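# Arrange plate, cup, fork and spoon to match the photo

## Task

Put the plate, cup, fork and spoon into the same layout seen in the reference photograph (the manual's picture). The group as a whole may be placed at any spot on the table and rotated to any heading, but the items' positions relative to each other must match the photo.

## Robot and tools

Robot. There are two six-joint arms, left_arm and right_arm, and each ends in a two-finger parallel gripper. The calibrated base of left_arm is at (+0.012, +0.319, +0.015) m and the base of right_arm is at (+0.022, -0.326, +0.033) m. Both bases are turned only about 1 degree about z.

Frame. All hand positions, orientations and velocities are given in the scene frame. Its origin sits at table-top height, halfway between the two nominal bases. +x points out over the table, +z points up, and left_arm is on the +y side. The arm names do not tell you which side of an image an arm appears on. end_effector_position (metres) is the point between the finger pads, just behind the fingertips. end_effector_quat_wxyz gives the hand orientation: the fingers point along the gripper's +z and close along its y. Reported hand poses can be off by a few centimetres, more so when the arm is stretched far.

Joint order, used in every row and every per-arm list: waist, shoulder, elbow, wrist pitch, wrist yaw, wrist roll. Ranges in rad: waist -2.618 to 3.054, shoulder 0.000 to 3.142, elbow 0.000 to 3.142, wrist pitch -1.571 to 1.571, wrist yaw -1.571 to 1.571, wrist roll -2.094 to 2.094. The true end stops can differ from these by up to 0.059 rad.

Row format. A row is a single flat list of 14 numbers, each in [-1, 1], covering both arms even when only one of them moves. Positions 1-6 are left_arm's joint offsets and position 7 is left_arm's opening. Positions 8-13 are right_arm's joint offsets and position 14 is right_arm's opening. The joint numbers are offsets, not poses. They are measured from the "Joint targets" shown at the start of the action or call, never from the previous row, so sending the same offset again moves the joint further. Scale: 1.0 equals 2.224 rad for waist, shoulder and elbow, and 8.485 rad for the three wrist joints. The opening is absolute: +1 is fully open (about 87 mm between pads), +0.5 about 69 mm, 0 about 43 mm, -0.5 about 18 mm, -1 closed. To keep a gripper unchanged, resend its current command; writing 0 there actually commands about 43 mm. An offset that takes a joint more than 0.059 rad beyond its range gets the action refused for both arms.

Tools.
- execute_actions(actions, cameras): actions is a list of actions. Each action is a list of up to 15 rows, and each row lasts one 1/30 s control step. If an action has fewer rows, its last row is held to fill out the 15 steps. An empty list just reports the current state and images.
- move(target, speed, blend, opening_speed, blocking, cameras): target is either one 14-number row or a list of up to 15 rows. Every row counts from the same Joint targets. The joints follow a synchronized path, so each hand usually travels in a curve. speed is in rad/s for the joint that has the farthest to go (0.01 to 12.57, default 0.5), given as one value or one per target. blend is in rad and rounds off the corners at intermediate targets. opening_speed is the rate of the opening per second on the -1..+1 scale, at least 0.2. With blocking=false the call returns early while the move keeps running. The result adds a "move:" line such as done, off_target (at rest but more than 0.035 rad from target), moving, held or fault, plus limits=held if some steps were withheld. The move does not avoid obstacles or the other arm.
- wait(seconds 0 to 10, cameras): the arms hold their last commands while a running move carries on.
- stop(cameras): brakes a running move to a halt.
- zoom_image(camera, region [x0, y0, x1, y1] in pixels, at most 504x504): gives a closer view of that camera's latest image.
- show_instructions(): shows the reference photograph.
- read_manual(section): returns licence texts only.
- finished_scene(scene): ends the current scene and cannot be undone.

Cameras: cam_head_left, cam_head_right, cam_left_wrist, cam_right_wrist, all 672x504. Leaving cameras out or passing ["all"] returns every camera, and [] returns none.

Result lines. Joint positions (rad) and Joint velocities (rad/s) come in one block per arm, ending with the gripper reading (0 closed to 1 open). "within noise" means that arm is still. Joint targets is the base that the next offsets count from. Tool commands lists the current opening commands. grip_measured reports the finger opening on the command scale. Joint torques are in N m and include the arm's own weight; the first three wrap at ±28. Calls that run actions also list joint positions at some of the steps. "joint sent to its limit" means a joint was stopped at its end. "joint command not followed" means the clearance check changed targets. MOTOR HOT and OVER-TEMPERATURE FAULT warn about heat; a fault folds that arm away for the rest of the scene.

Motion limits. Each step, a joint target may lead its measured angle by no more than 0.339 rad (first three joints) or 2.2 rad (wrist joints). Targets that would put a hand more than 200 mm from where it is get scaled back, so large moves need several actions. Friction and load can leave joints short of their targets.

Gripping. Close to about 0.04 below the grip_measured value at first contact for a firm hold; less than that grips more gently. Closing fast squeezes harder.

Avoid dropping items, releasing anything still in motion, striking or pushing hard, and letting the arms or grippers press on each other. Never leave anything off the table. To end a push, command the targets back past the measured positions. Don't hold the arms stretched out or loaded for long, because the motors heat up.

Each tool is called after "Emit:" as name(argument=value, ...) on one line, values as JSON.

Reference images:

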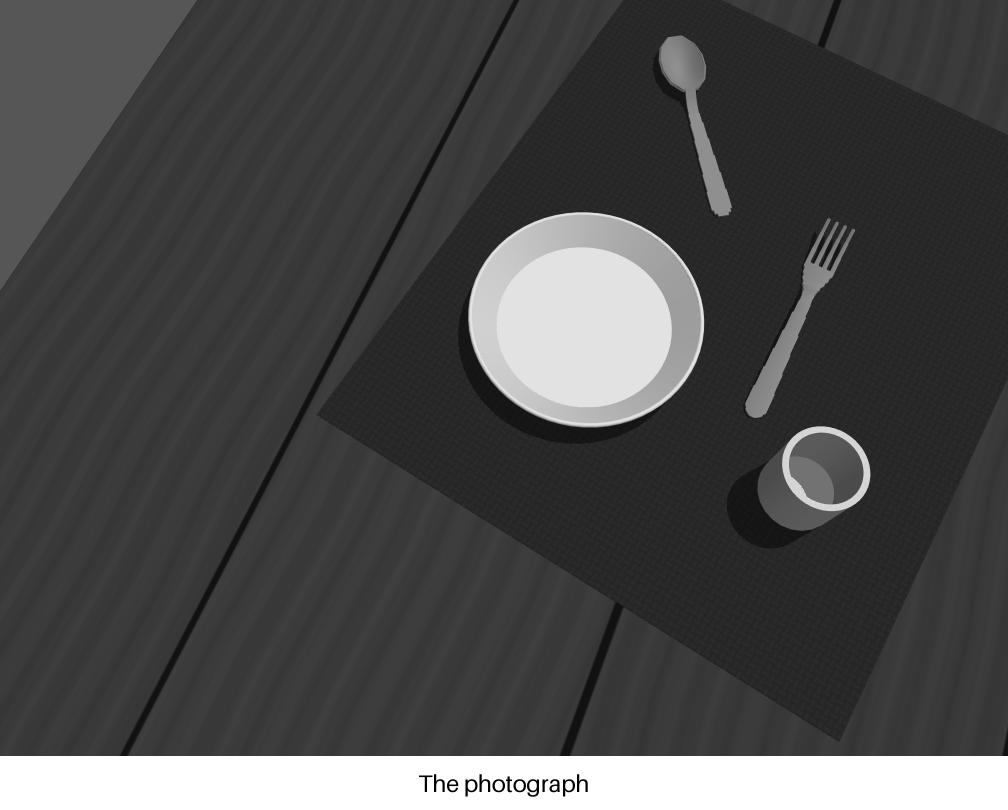

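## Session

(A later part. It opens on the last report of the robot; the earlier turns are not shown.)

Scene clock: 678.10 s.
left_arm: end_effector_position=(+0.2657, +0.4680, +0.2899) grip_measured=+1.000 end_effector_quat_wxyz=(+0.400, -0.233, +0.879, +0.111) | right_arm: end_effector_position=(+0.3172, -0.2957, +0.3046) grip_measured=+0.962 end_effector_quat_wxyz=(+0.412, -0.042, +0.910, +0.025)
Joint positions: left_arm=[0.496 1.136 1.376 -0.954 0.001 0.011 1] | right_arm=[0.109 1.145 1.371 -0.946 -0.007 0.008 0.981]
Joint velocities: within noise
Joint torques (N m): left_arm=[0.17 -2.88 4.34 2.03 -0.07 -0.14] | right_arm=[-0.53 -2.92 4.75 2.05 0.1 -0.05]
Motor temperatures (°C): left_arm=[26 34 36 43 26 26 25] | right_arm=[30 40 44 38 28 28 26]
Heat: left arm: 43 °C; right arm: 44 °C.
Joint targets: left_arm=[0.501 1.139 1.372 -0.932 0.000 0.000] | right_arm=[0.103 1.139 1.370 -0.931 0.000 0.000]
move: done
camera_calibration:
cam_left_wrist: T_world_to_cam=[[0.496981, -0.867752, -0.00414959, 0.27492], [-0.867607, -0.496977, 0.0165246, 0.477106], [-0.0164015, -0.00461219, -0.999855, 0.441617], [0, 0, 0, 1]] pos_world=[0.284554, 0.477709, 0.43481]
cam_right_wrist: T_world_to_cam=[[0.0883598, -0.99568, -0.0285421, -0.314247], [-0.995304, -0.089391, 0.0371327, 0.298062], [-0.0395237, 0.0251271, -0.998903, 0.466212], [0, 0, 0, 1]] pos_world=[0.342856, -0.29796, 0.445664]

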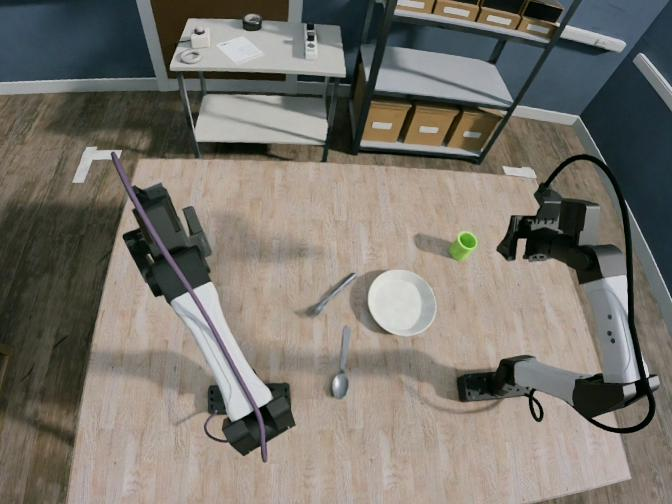

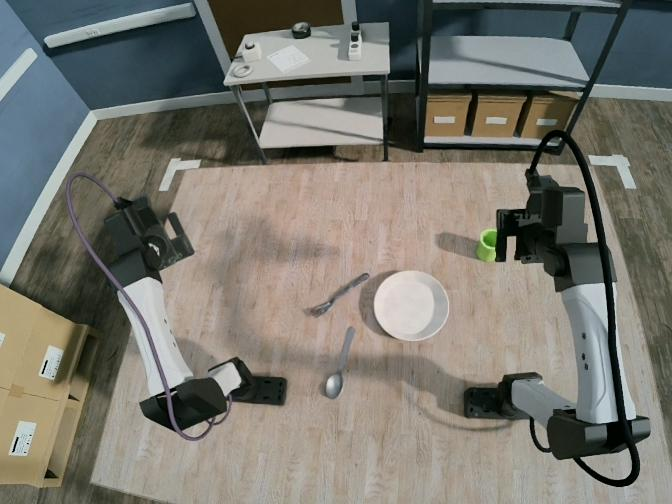

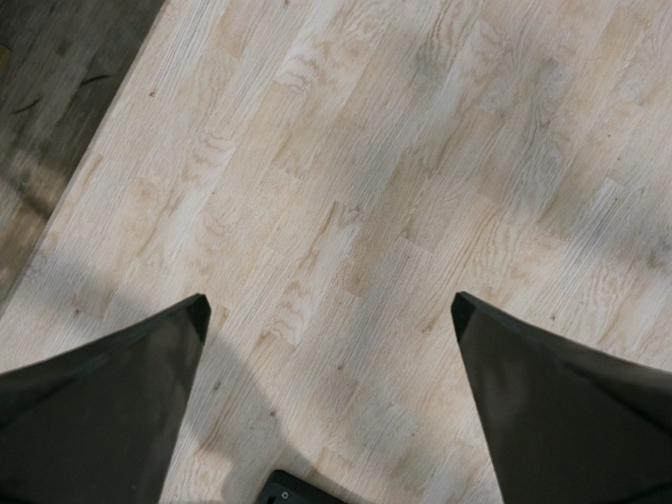

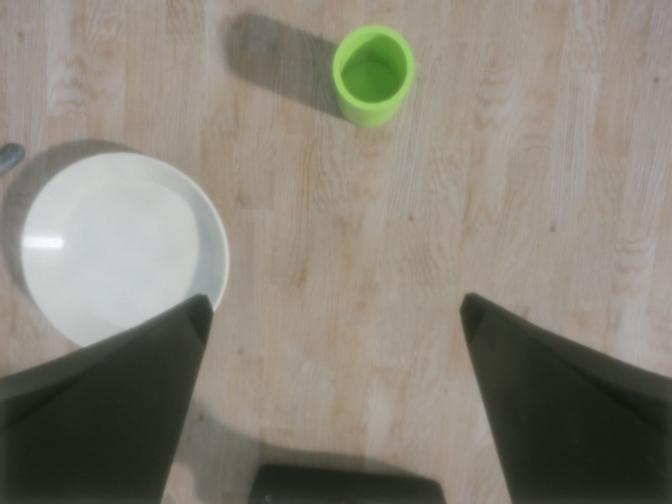

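Emit:
move(target=[[-0.5431,0,0,0,0,0.0144,-0.2,0,0,0,0,0,0,1],[-0.5431,0.4308,0.1088,-0.0184,0,0.0144,-0.2,0,0,0,0,0,0,1],[-0.5431,0.4519,0.0674,-0.0019,0,0.0144,-0.2,0,0,0,0,0,0,1],[-0.5431,0.4519,0.0674,-0.0019,0,0.0144,-1,0,0,0,0,0,0,1]], speed=[0.8,0.7,0.2,0.3], opening_speed=0.9, cameras=["cam_left_wrist"])

Emit:
move(target=[[0,-0.0211,0.0414,-0.0165,0,0,-1,0,0,0,0,0,0,1],[-0.0127,0.022,0.0913,-0.0183,0,-0.0033,-1,0,0,0,0,0,0,1],[-0.0127,0.0373,0.0607,-0.0062,0,-0.0033,-1,0,0,0,0,0,0,1],[-0.0127,0.0373,0.0607,-0.0062,0,-0.0033,-0.2,0,0,0,0,0,0,1],[-0.0127,0.022,0.0913,-0.0183,0,-0.0033,-0.2,0,0,0,0,0,0,1],[0.1379,-0.4519,-0.0674,0.0019,0,-0.0144,1,0,0,0,0,0,0,1]], speed=[0.25,0.25,0.1,0.3,0.3,0.8], opening_speed=0.9)

Emit:
zoom_image(camera="cam_head_right", region=[260, 210, 530, 410])

Scene clock: 711.67 s.
left_arm: end_effector_position=(+0.2933, +0.1039, +0.0092) grip_measured=-0.685 end_effector_quat_wxyz=(-0.004, +0.378, +0.926, +0.001) | right_arm: end_effector_position=(+0.3172, -0.2957, +0.3046) grip_measured=+0.962 end_effector_quat_wxyz=(+0.412, -0.042, +0.910, +0.025)
Joint positions: left_arm=[-0.701 2.141 1.525 -0.962 0 0.109 0.158] | right_arm=[0.109 1.145 1.371 -0.945 -0.007 0.008 0.981]
Joint velocities: within noise
Joint torques (N m): left_arm=[-0.87 -11.25 3.84 0.47 -0.05 0.16] | right_arm=[-0.51 -2.92 4.72 2.05 0.1 -0.05]
Motor temperatures (°C): left_arm=[26 34 36 42 26 26 25] | right_arm=[30 36 44 42 28 28 26]
Heat: left arm: 42 °C; right arm: 44 °C.
Joint targets: left_arm=[-0.707 2.144 1.521 -0.948 0.000 0.122] | right_arm=[0.103 1.139 1.370 -0.931 0.000 0.000]
move: done
camera_calibration:
cam_left_wrist: T_world_to_cam=[[-0.699176, -0.714937, 0.00419609, 0.279003], [-0.45296, 0.4475, 0.771084, 0.0980751], [-0.553155, 0.537223, -0.636719, 0.257459], [0, 0, 0, 1]] pos_world=[0.381911, 0.0172685, 0.0871339]
Images, in order (width x height): cam_left_wrist 672x504.

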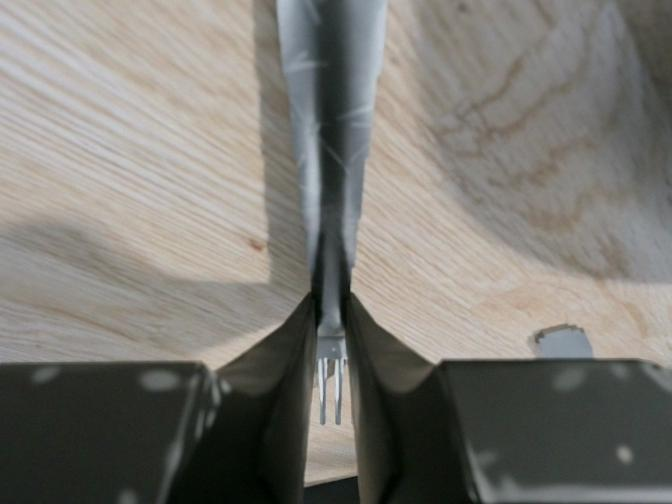

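Scene clock: 719.10 s.
left_arm: end_effector_position=(+0.2864, +0.2131, +0.2895) grip_measured=+1.000 end_effector_quat_wxyz=(+0.408, +0.173, +0.893, -0.074) | right_arm: end_effector_position=(+0.3172, -0.2957, +0.3046) grip_measured=+0.962 end_effector_quat_wxyz=(+0.412, -0.042, +0.910, +0.025)
Joint positions: left_arm=[-0.406 1.137 1.376 -0.955 0 0.013 1] | right_arm=[0.109 1.145 1.371 -0.945 -0.007 0.008 0.981]
Joint velocities: within noise
Joint torques (N m): left_arm=[0.17 -2.99 4.34 2.03 -0.05 -0.16] | right_arm=[-0.53 -2.92 4.74 2.05 0.09 -0.05]
Motor temperatures (°C): left_arm=[26 36 36 42 26 26 26] | right_arm=[30 36 44 42 28 28 26]
Heat: left arm: 42 °C; right arm: 44 °C.
Joint targets: left_arm=[-0.400 1.139 1.372 -0.932 0.000 -0.001] | right_arm=[0.103 1.139 1.370 -0.931 0.000 0.000]
move: done
camera_calibration:
cam_left_wrist: T_world_to_cam=[[-0.371701, -0.928333, -0.00602317, 0.305734], [-0.928233, 0.371541, 0.0184853, 0.200156], [-0.0149226, 0.0124619, -0.999811, 0.436255], [0, 0, 0, 1]] pos_world=[0.305943, 0.20402, 0.434314]
cam_right_wrist: T_world_to_cam=[[0.0883602, -0.995678, -0.0286063, -0.314216], [-0.99532, -0.0893836, 0.0367259, 0.298246], [-0.0391241, 0.0252273, -0.998916, 0.466211], [0, 0, 0, 1]] pos_world=[0.342855, -0.29796, 0.445764]

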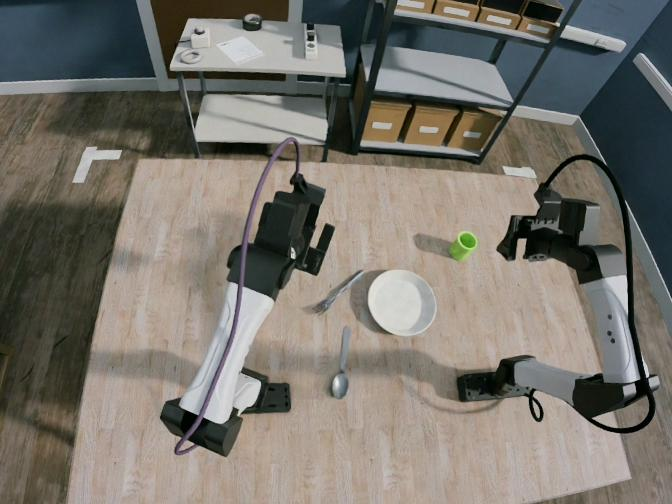

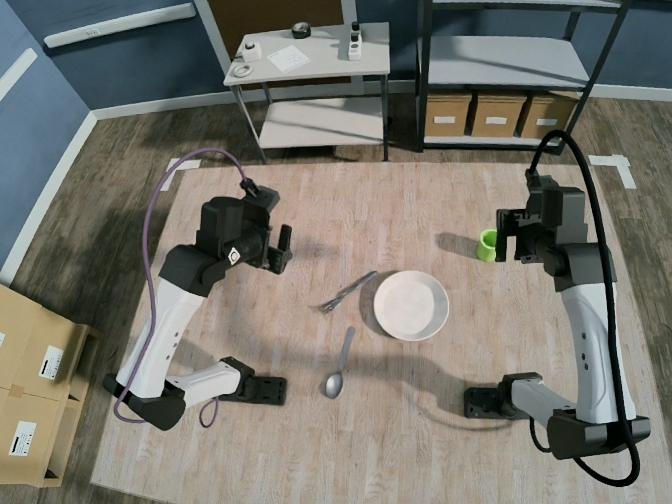

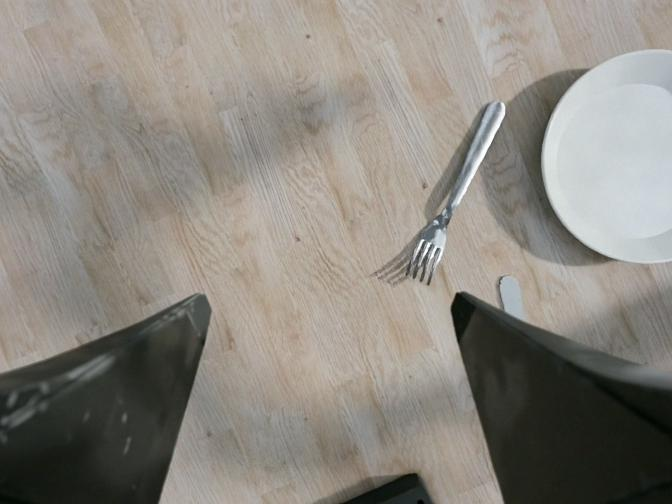

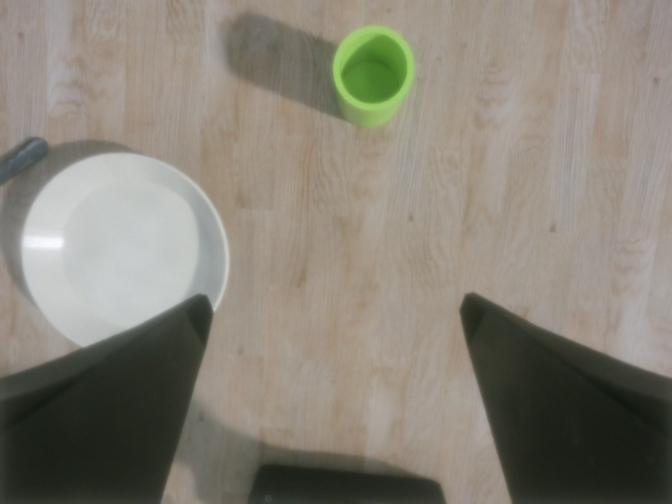

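Scaled by 1.867 from the camera's 672x504 image, which has a finer 960x720 frame.

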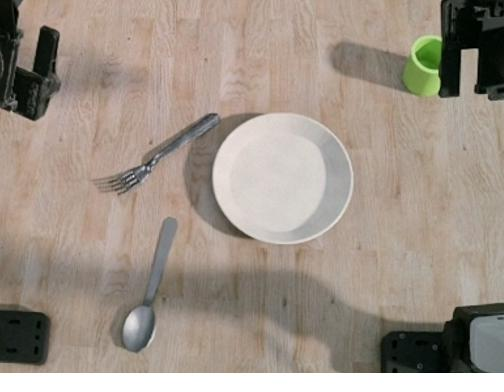

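Emit:
move(target=[[0.405,0,0,0,0,0,1,0,0,0,0,0,0,1],[0.405,0,0,0,0,0,1,0.47,0,0,0,0,0,1]], speed=[1.0,1.0], cameras=["cam_right_wrist","cam_head_left","cam_head_right"])

Emit:
zoom_image(camera="cam_right_wrist", region=[0, 0, 504, 400])

Scene clock: 731.67 s.
left_arm: end_effector_position=(+0.2660, +0.4680, +0.2897) grip_measured=+1.000 end_effector_quat_wxyz=(+0.400, -0.233, +0.879, +0.110) | right_arm: end_effector_position=(+0.1478, -0.0571, +0.3049) grip_measured=+0.963 end_effector_quat_wxyz=(+0.347, -0.486, +0.770, +0.224)
Joint positions: left_arm=[0.495 1.137 1.376 -0.954 0.001 0.011 1] | right_arm=[1.142 1.145 1.371 -0.944 -0.005 0.006 0.981]
Joint velocities: within noise
Joint torques (N m): left_arm=[0.17 -2.99 4.34 2.02 -0.07 -0.14] | right_arm=[0.44 -2.89 4.74 2.03 0.06 -0.03]
Motor temperatures (°C): left_arm=[26 35 36 43 26 26 25] | right_arm=[30 35 44 42 28 28 26]
Heat: left arm: 43 °C; right arm: 44 °C.
Joint targets: left_arm=[0.501 1.139 1.372 -0.932 0.000 -0.001] | right_arm=[1.148 1.139 1.370 -0.931 0.000 0.000]
move: done
camera_calibration:
cam_right_wrist: T_world_to_cam=[[0.900204, -0.434693, -0.0259778, -0.150446], [-0.433746, -0.900347, 0.0352132, 0.0221068], [-0.038696, -0.0204313, -0.999042, 0.451187], [0, 0, 0, 1]] pos_world=[0.16248, -0.0362758, 0.446068]
Images, in order (width x height): cam_head_left 672x504, cam_head_right 672x504, cam_right_wrist 672x504.

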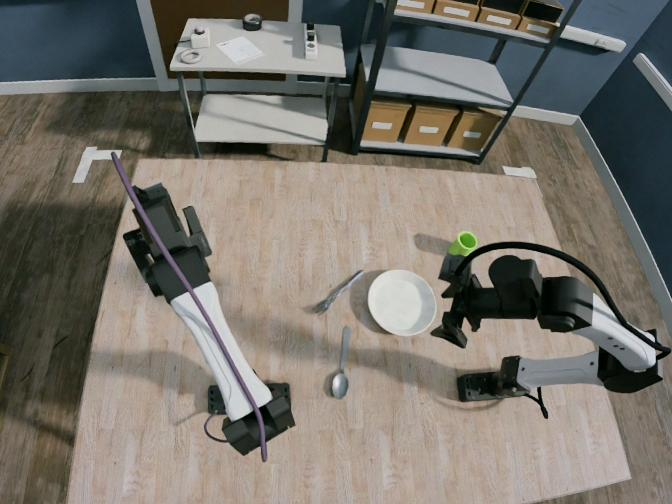

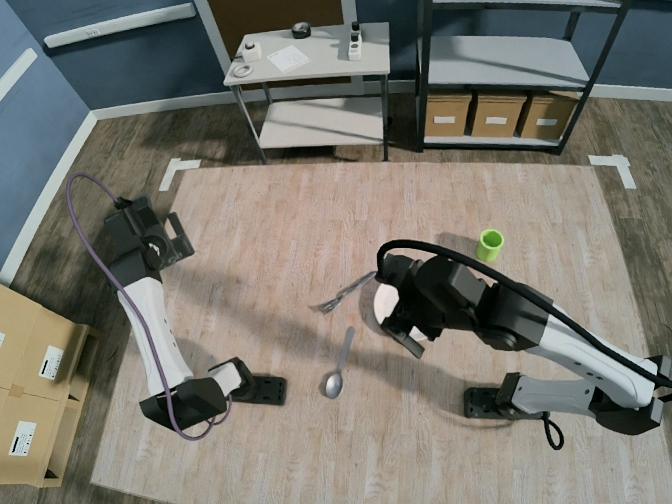

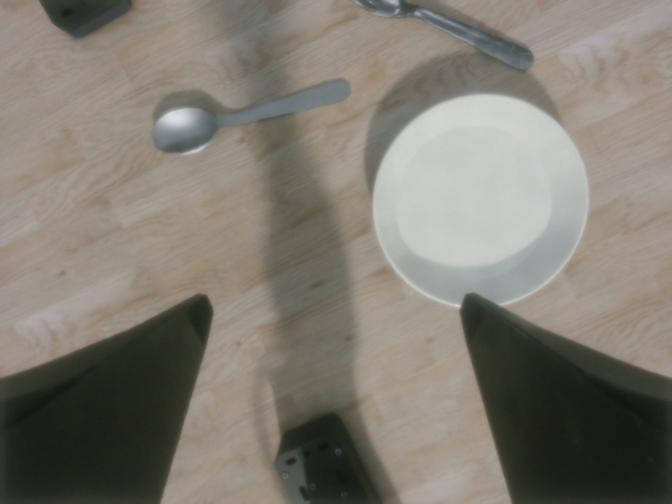

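Scaled by 1.000.

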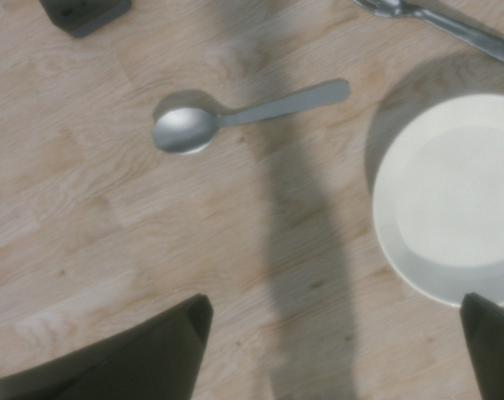

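Emit:
move(target=[[0,0,0,0,0,0,1,-0.4969,0,0,0,0,0,1],[0,0,0,0,0,0,1,-0.4969,0.1283,-0.2612,0.0962,0,0,1]], speed=[0.9,0.5])

Scene clock: 771.47 s.
left_arm: end_effector_position=(+0.2660, +0.4680, +0.2897) grip_measured=+1.000 end_effector_quat_wxyz=(+0.400, -0.233, +0.879, +0.110) | right_arm: end_effector_position=(+0.3862, -0.3116, +0.1090) grip_measured=+0.963 end_effector_quat_wxyz=(+0.393, -0.015, +0.919, +0.010)
Joint positions: left_arm=[0.495 1.137 1.376 -0.954 0.001 0.011 1] | right_arm=[0.049 1.416 0.786 -0.133 -0.004 0.006 0.981]
Joint velocities: within noise
Joint torques (N m): left_arm=[0.16 -2.97 4.34 2.02 -0.07 -0.14] | right_arm=[-0.5 -4.15 5.26 2.06 0.06 -0.03]
Motor temperatures (°C): left_arm=[26 34 36 43 26 26 25] | right_arm=[30 34 44 43 28 28 26]
Heat: left arm: 43 °C; right arm: 44 °C.
Joint targets: left_arm=[0.501 1.139 1.372 -0.932 0.000 -0.001] | right_arm=[0.043 1.425 0.789 -0.114 0.001 0.000]
move: done
camera_calibration:
cam_left_wrist: T_world_to_cam=[[0.496863, -0.86782, -0.00387569, 0.274804], [-0.867664, -0.496851, 0.0172568, 0.477062], [-0.0169014, -0.00521147, -0.999844, 0.441747], [0, 0, 0, 1]] pos_world=[0.284855, 0.477811, 0.43451]
cam_right_wrist: T_world_to_cam=[[0.0262704, -0.999356, -0.0244424, -0.319291], [-0.996384, -0.0281529, 0.0801651, 0.387344], [-0.0808016, 0.022248, -0.996482, 0.288802], [0, 0, 0, 1]] pos_world=[0.417667, -0.314606, 0.24893]

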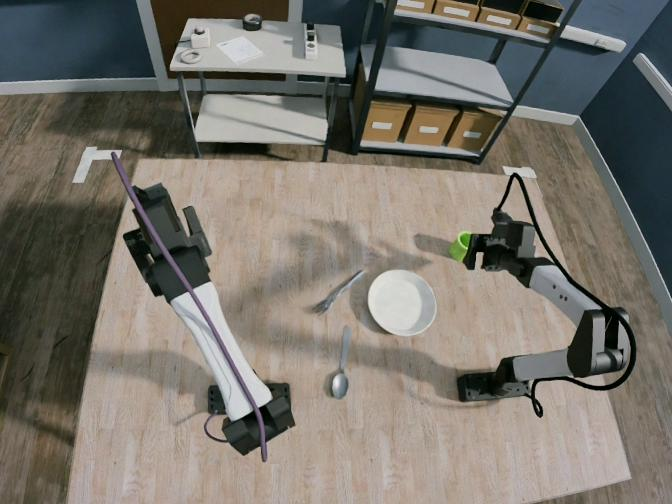

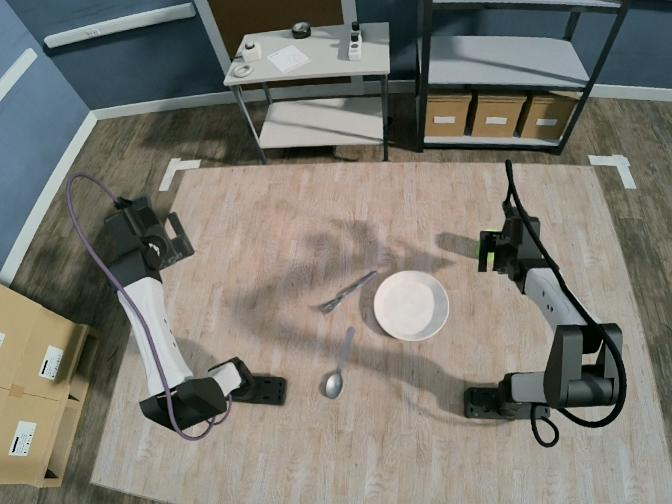

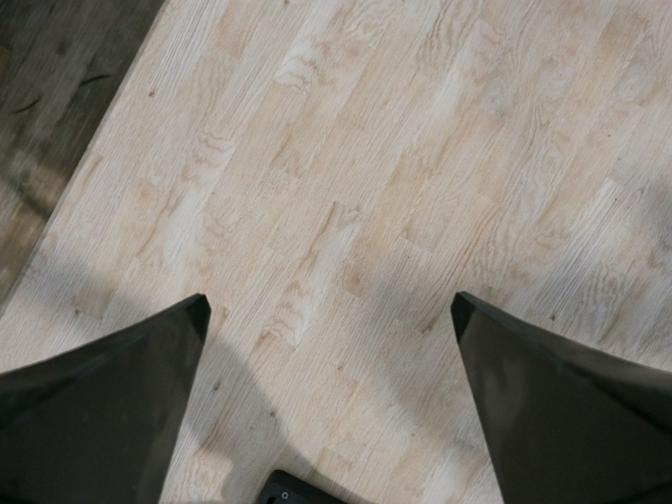

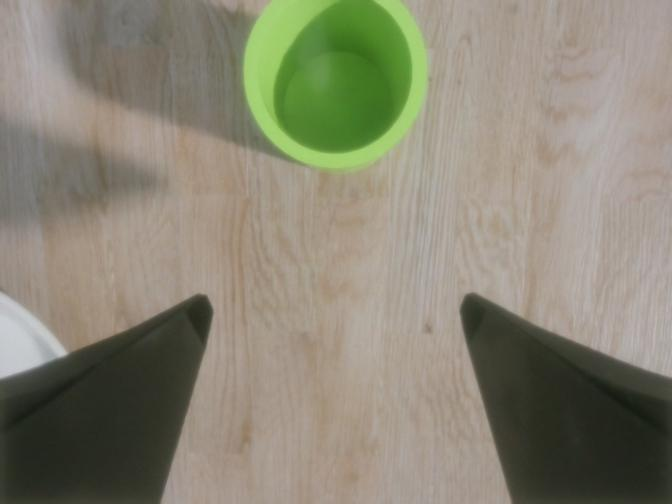

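Emit:
move(target=[[0,0,0,0,0,0,1,0,0.2068,0.071,0.0356,0,0,1],[0,0,0,0,0,0,1,0,0.2068,0.071,0.0356,0,0,0.4]], speed=[0.3,0.3], opening_speed=0.3)

Scene clock: 789.60 s.
left_arm: end_effector_position=(+0.2660, +0.4680, +0.2897) grip_measured=+1.000 end_effector_quat_wxyz=(+0.400, -0.233, +0.879, +0.110) | right_arm: end_effector_position=(+0.4599, -0.3088, +0.0294) grip_measured=+0.400 end_effector_quat_wxyz=(+0.385, -0.015, +0.923, +0.010)
Joint positions: left_arm=[0.495 1.137 1.376 -0.954 0.001 0.011 1] | right_arm=[0.049 1.873 0.923 0.17 -0.004 0.006 0.7]
Joint velocities: within noise
Joint torques (N m): left_arm=[0.17 -2.97 4.34 2.02 -0.07 -0.14] | right_arm=[-0.5 -6.76 6.22 2.01 0.05 -0.03]
Motor temperatures (°C): left_arm=[26 33 36 44 26 26 25] | right_arm=[30 35 45 44 28 28 26]
Heat: left arm: 44 °C; right arm: 45 °C.
Joint targets: left_arm=[0.501 1.139 1.372 -0.932 0.000 -0.001] | right_arm=[0.043 1.885 0.947 0.188 0.001 0.000]
move: done
camera_calibration:
cam_left_wrist: T_world_to_cam=[[0.496863, -0.86782, -0.00387569, 0.274804], [-0.867664, -0.496851, 0.0172568, 0.477062], [-0.0169014, -0.00521147, -0.999844, 0.441747], [0, 0, 0, 1]] pos_world=[0.284855, 0.477811, 0.43451]
cam_right_wrist: T_world_to_cam=[[0.0258186, -0.999372, -0.0242622, -0.320263], [-0.994941, -0.0280461, 0.0964678, 0.46627], [-0.0970877, 0.0216488, -0.99504, 0.22267], [0, 0, 0, 1]] pos_world=[0.493798, -0.311805, 0.168815]

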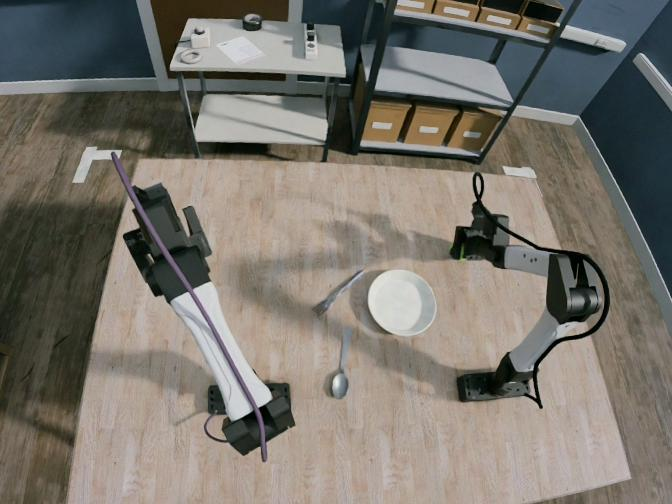

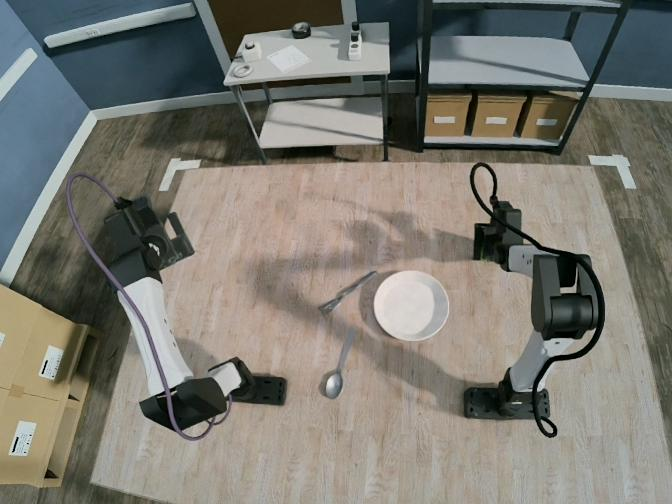

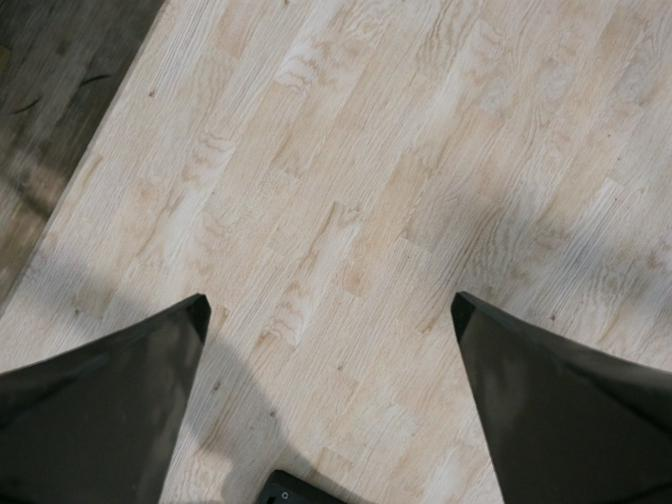

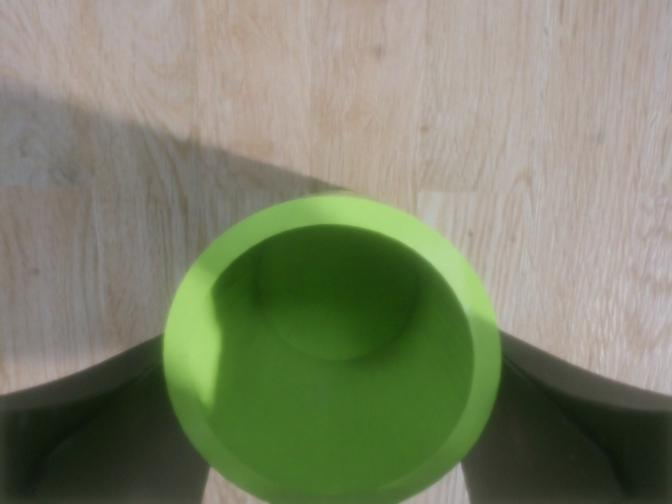

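Emit:
move(target=[0,0,0,0,0,0,1,0,0,0,0,0,0,0.0], opening_speed=0.3, cameras=["cam_right_wrist"])

Scene clock: 796.07 s.
left_arm: end_effector_position=(+0.2660, +0.4680, +0.2897) grip_measured=+1.000 end_effector_quat_wxyz=(+0.400, -0.233, +0.879, +0.110) | right_arm: end_effector_position=(+0.4599, -0.3092, +0.0294) grip_measured=+0.364 end_effector_quat_wxyz=(+0.385, -0.015, +0.923, +0.010)
Joint positions: left_arm=[0.495 1.137 1.376 -0.954 0.001 0.011 1] | right_arm=[0.048 1.873 0.923 0.17 -0.003 0.005 0.682]
Joint velocities: within noise
Joint torques (N m): left_arm=[0.17 -2.99 4.34 2.02 -0.07 -0.14] | right_arm=[-0.44 -6.78 6.2 2.01 0.05 -0.03]
Motor temperatures (°C): left_arm=[26 33 36 44 26 26 25] | right_arm=[30 36 45 45 28 28 26]
Heat: left arm: 44 °C; right arm: 45 °C.
Joint targets: left_arm=[0.501 1.139 1.372 -0.932 0.000 -0.001] | right_arm=[0.043 1.885 0.947 0.188 0.001 0.000]
move: done
camera_calibration:
cam_right_wrist: T_world_to_cam=[[0.0250668, -0.999405, -0.0236939, -0.320397], [-0.99496, -0.0272431, 0.0964965, 0.466513], [-0.0970845, 0.0211557, -0.995051, 0.222525], [0, 0, 0, 1]] pos_world=[0.493797, -0.312205, 0.168816]
Images, in order (width x height): cam_right_wrist 672x504.

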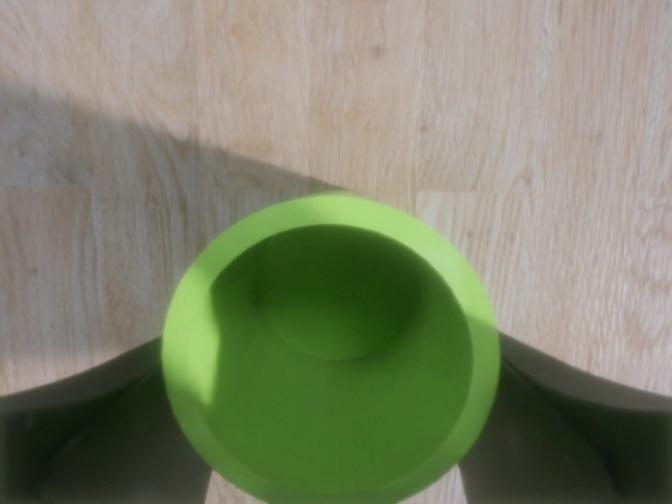

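Emit:
move(target=[[0,0,0,0,0,0,1,0,-0.079,0.085,-0.043,0,0,0.2],[0,0,0,0,0,0,1,0.2729,0.1655,0.4386,-0.0716,0,0,0.2],[0,0,0,0,0,0,1,0.2729,0.2073,0.3449,-0.0361,0,0,0.2]], speed=[0.3,0.5,0.12])

Emit:
zoom_image(camera="cam_head_left", region=[290, 200, 490, 400])

Scene clock: 827.27 s.
left_arm: end_effector_position=(+0.2660, +0.4680, +0.2897) grip_measured=+1.000 end_effector_quat_wxyz=(+0.400, -0.233, +0.879, +0.110) | right_arm: end_effector_position=(+0.4872, +0.0230, +0.0343) grip_measured=+0.364 end_effector_quat_wxyz=(+0.358, -0.291, +0.879, +0.122)
Joint positions: left_arm=[0.495 1.137 1.376 -0.954 0.001 0.011 1] | right_arm=[0.655 2.336 1.707 -0.166 -0.003 0.005 0.682]
Joint velocities: within noise
Joint torques (N m): left_arm=[0.17 -2.99 4.34 2.02 -0.07 -0.14] | right_arm=[-0.38 -11.12 5.55 2.32 0.05 -0.03]
Motor temperatures (°C): left_arm=[26 33 36 44 26 26 25] | right_arm=[30 40 45 47 28 28 26]
Heat: left arm: 44 °C; right arm: 47 °C.
Joint targets: left_arm=[0.501 1.139 1.372 -0.932 0.000 -0.001] | right_arm=[0.650 2.345 1.714 -0.119 0.001 0.000]
move: off_target (right_arm); right_arm: the wrist pitch is farthest, 0.047 rad from its target
camera_calibration:
cam_left_wrist: T_world_to_cam=[[0.496863, -0.86782, -0.00387569, 0.274804], [-0.867664, -0.496851, 0.0172568, 0.477062], [-0.0169014, -0.00521147, -0.999844, 0.441747], [0, 0, 0, 1]] pos_world=[0.284855, 0.477811, 0.43451]
cam_right_wrist: T_world_to_cam=[[0.589534, -0.807409, -0.0232622, -0.268284], [-0.801081, -0.58812, 0.111285, 0.420187], [-0.103534, -0.0469716, -0.993516, 0.227579], [0, 0, 0, 1]] pos_world=[0.518328, 0.0411951, 0.173101]

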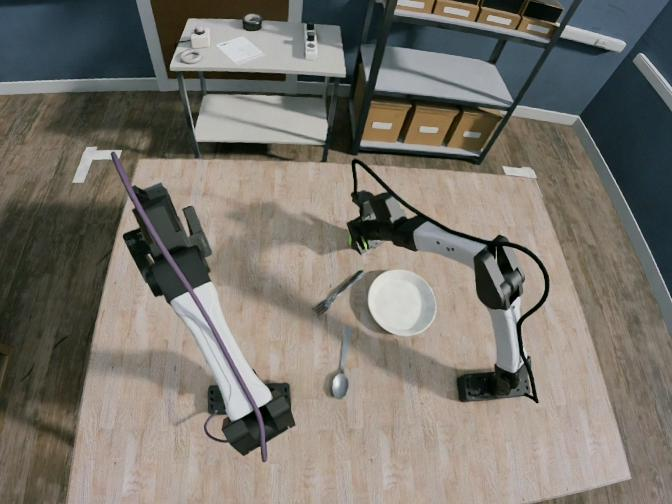

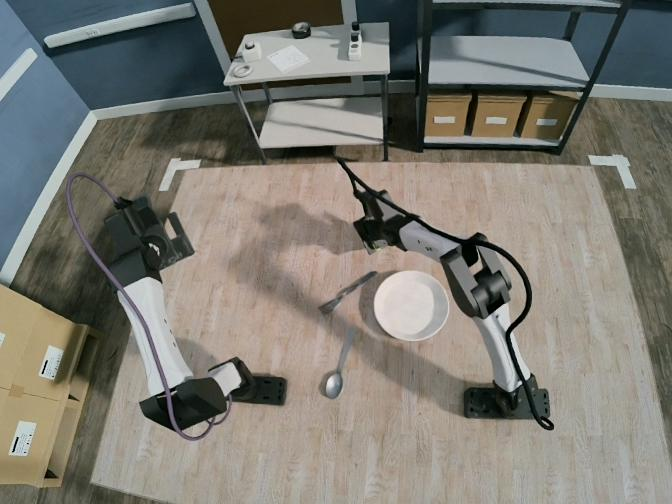

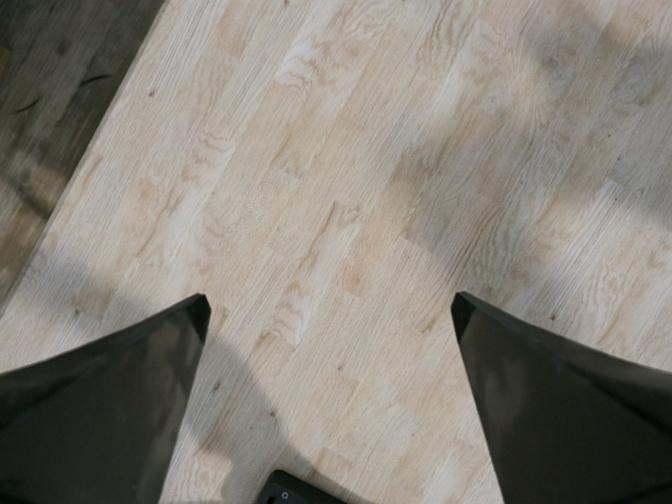

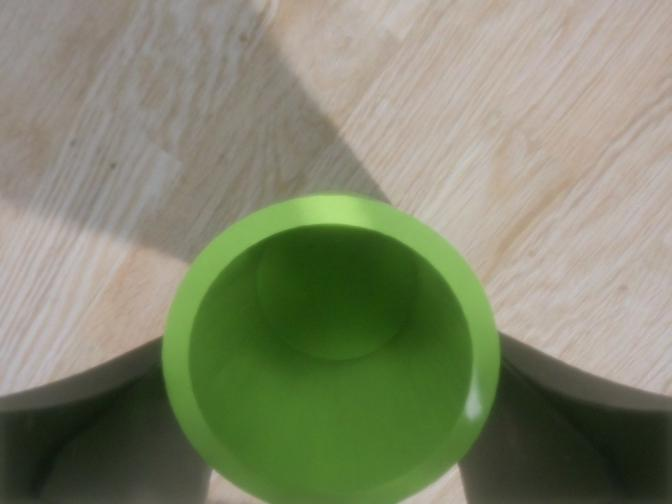

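Scaled by 2.520 from the camera's 672x504 image, which has a finer 960x720 frame.

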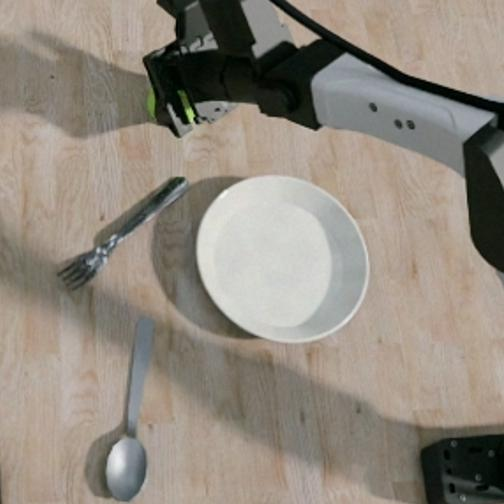

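Emit:
move(target=[[0,0,0,0,0,0,1,0,0.0038,0,0,0,0,0.2],[0,0,0,0,0,0,1,0,0.0038,0,0,0,0,1],[0,0,0,0,0,0,1,0,-0.1985,-0.1538,-0.0118,0,0,1]], speed=[0.1,0.3,0.25], opening_speed=0.5)

Emit:
move(target=[0,0,0,0,0,0,1,-0.1,-0.05,0.15,-0.05,0,0,1])

Emit:
zoom_image(camera="cam_head_left", region=[290, 200, 490, 400])

Emit:
zoom_image(camera="cam_head_right", region=[290, 210, 490, 410])

Scene clock: 843.77 s.
left_arm: end_effector_position=(+0.2660, +0.4680, +0.2897) grip_measured=+1.000 end_effector_quat_wxyz=(+0.400, -0.233, +0.879, +0.110) | right_arm: end_effector_position=(+0.4232, -0.0253, +0.1006) grip_measured=+0.962 end_effector_quat_wxyz=(+0.358, -0.292, +0.879, +0.121)
Joint positions: left_arm=[0.495 1.137 1.376 -0.954 0.001 0.011 1] | right_arm=[0.654 1.953 1.374 -0.217 -0.003 0.003 0.981]
Joint velocities: within noise
Joint torques (N m): left_arm=[0.17 -2.97 4.34 2.02 -0.07 -0.13] | right_arm=[-0.36 -13.6 4.89 1.76 0.04 0.01]
Motor temperatures (°C): left_arm=[26 33 36 44 26 26 25] | right_arm=[30 46 45 48 28 28 26]
Heat: left arm: 44 °C; right arm: 48 °C.
Joint targets: left_arm=[0.501 1.139 1.372 -0.932 0.000 -0.001] | right_arm=[0.650 1.904 1.372 -0.219 0.000 0.000]
move: off_target (right_arm); target 2's new numbers were sent with right_arm's wrist pitch 0.038 rad from that target; right_arm: the shoulder is farthest, 0.049 rad from its target
camera_calibration:
cam_left_wrist: T_world_to_cam=[[0.496863, -0.86782, -0.00387569, 0.274804], [-0.867664, -0.496851, 0.0172568, 0.477062], [-0.0169014, -0.00521147, -0.999844, 0.441747], [0, 0, 0, 1]] pos_world=[0.284855, 0.477811, 0.43451]
cam_right_wrist: T_world_to_cam=[[0.590784, -0.806547, -0.0213788, -0.268716], [-0.800198, -0.589112, 0.112381, 0.332564], [-0.103235, -0.0492854, -0.993435, 0.284388], [0, 0, 0, 1]] pos_world=[0.454228, -0.00679843, 0.239403]

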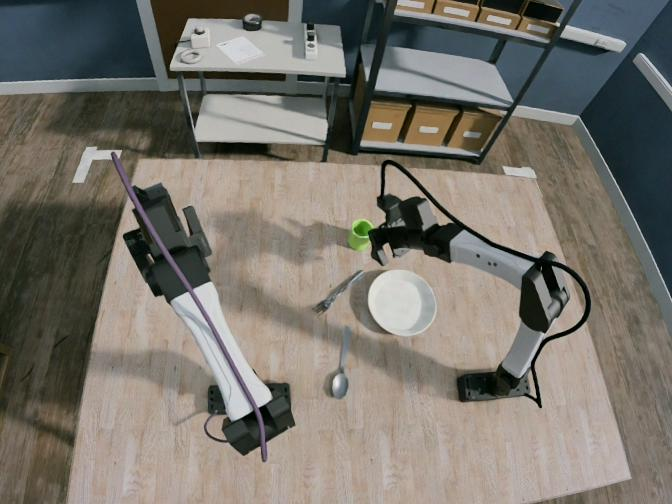

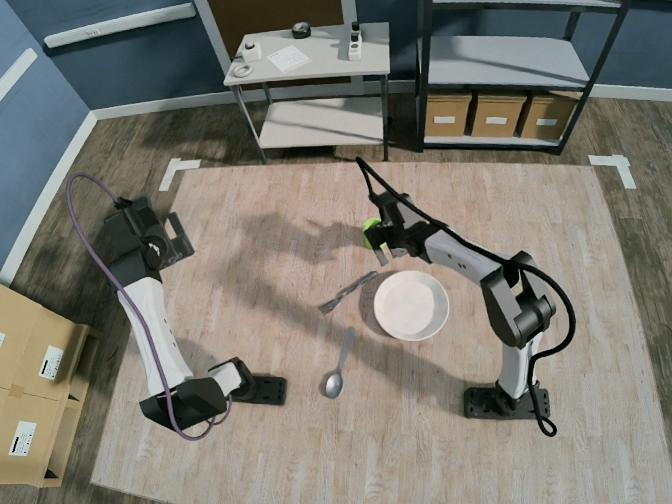

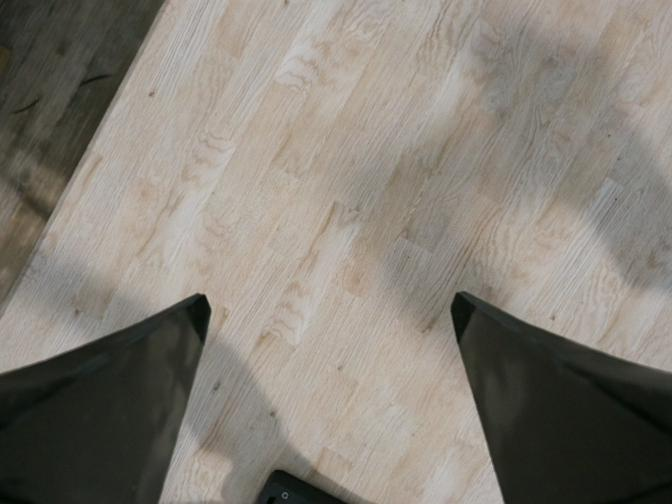

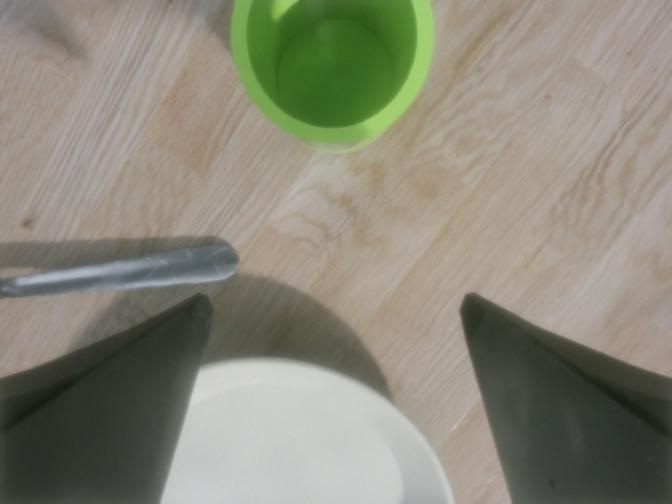

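Scene clock: 845.40 s.
left_arm: end_effector_position=(+0.2660, +0.4680, +0.2897) grip_measured=+1.000 end_effector_quat_wxyz=(+0.400, -0.233, +0.879, +0.110) | right_arm: end_effector_position=(+0.4664, -0.1289, +0.2190) grip_measured=+0.962 end_effector_quat_wxyz=(+0.373, -0.190, +0.904, +0.081)
Joint positions: left_arm=[0.495 1.137 1.376 -0.954 0.001 0.011 1] | right_arm=[0.428 1.832 1.684 -0.639 -0.003 0.003 0.981]
Joint velocities: within noise
Joint torques (N m): left_arm=[0.17 -2.99 4.34 2.02 -0.07 -0.13] | right_arm=[-0.08 -11.97 6.91 1.78 0.04 0]
Motor temperatures (°C): left_arm=[26 33 36 44 26 26 25] | right_arm=[30 46 46 48 28 28 26]
Heat: left arm: 44 °C; right arm: 48 °C.
Joint targets: left_arm=[0.501 1.139 1.372 -0.932 0.000 -0.001] | right_arm=[0.428 1.793 1.705 -0.643 0.000 0.000]
move: off_target (right_arm); right_arm: the shoulder is farthest, 0.039 rad from its target
camera_calibration:
cam_left_wrist: T_world_to_cam=[[0.496863, -0.86782, -0.00387569, 0.274804], [-0.867664, -0.496851, 0.0172568, 0.477062], [-0.0169014, -0.00521147, -0.999844, 0.441747], [0, 0, 0, 1]] pos_world=[0.284855, 0.477811, 0.43451]
cam_right_wrist: T_world_to_cam=[[0.395326, -0.91829, -0.0214691, -0.298518], [-0.912668, -0.39533, 0.103686, 0.372133], [-0.103701, -0.0213956, -0.994378, 0.405384], [0, 0, 0, 1]] pos_world=[0.499685, -0.118337, 0.358111]

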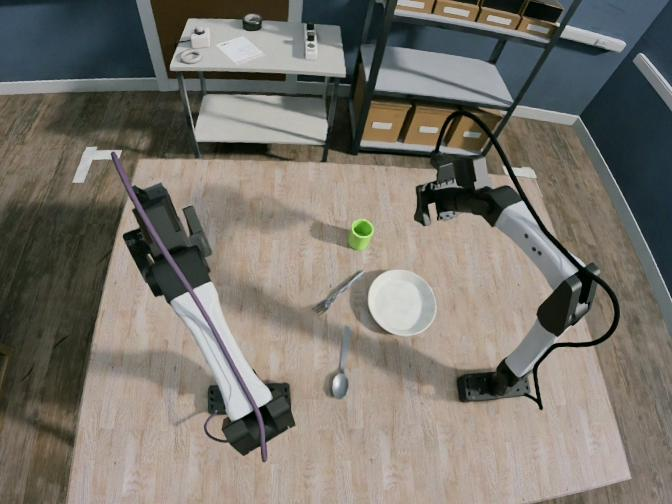

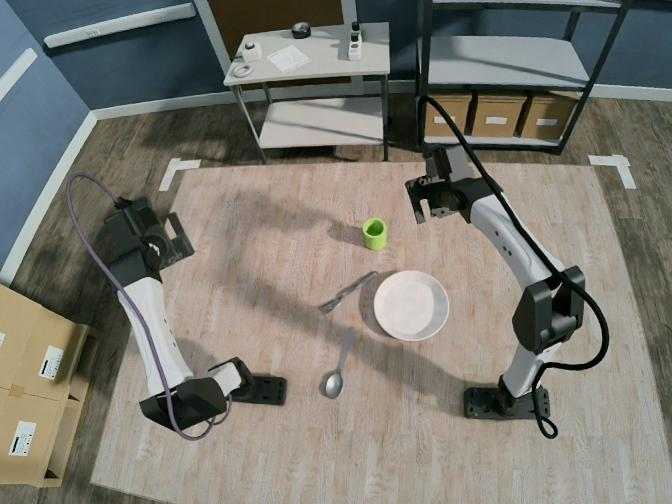

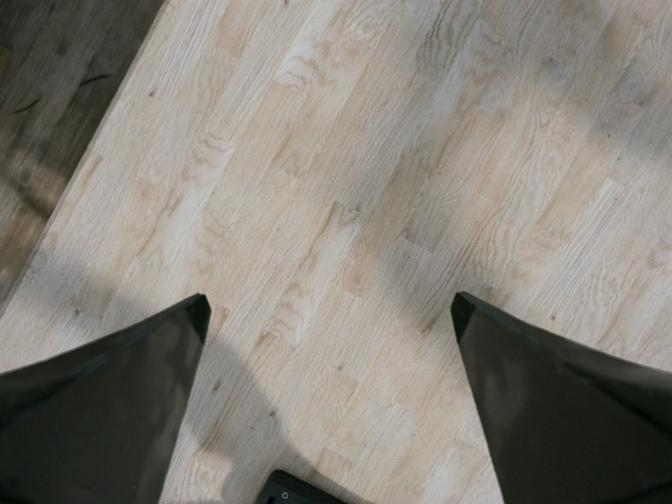

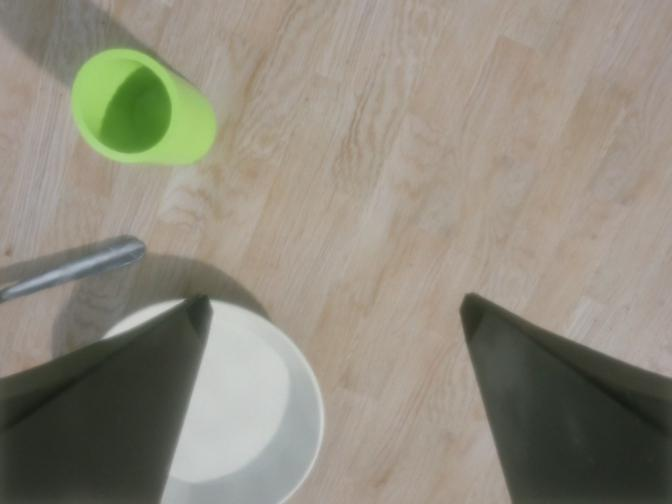

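Scaled by 2.520 from the camera's 672x504 image, which has a finer 960x720 frame.

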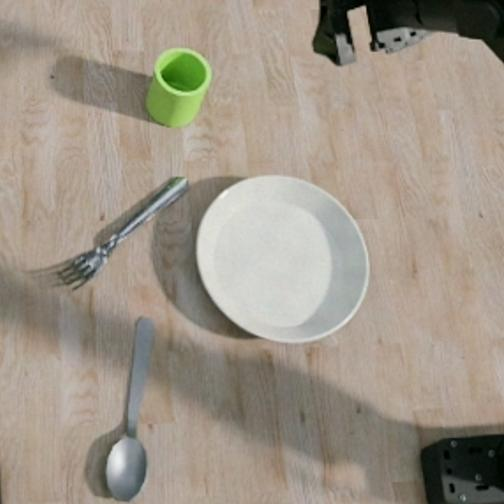

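Scaled by 2.520 from the camera's 672x504 image, which has a finer 960x720 frame.

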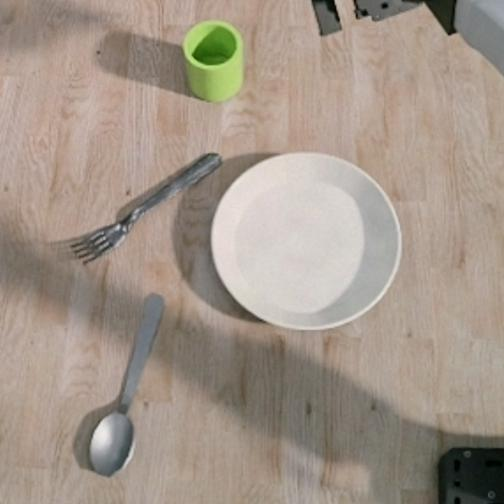

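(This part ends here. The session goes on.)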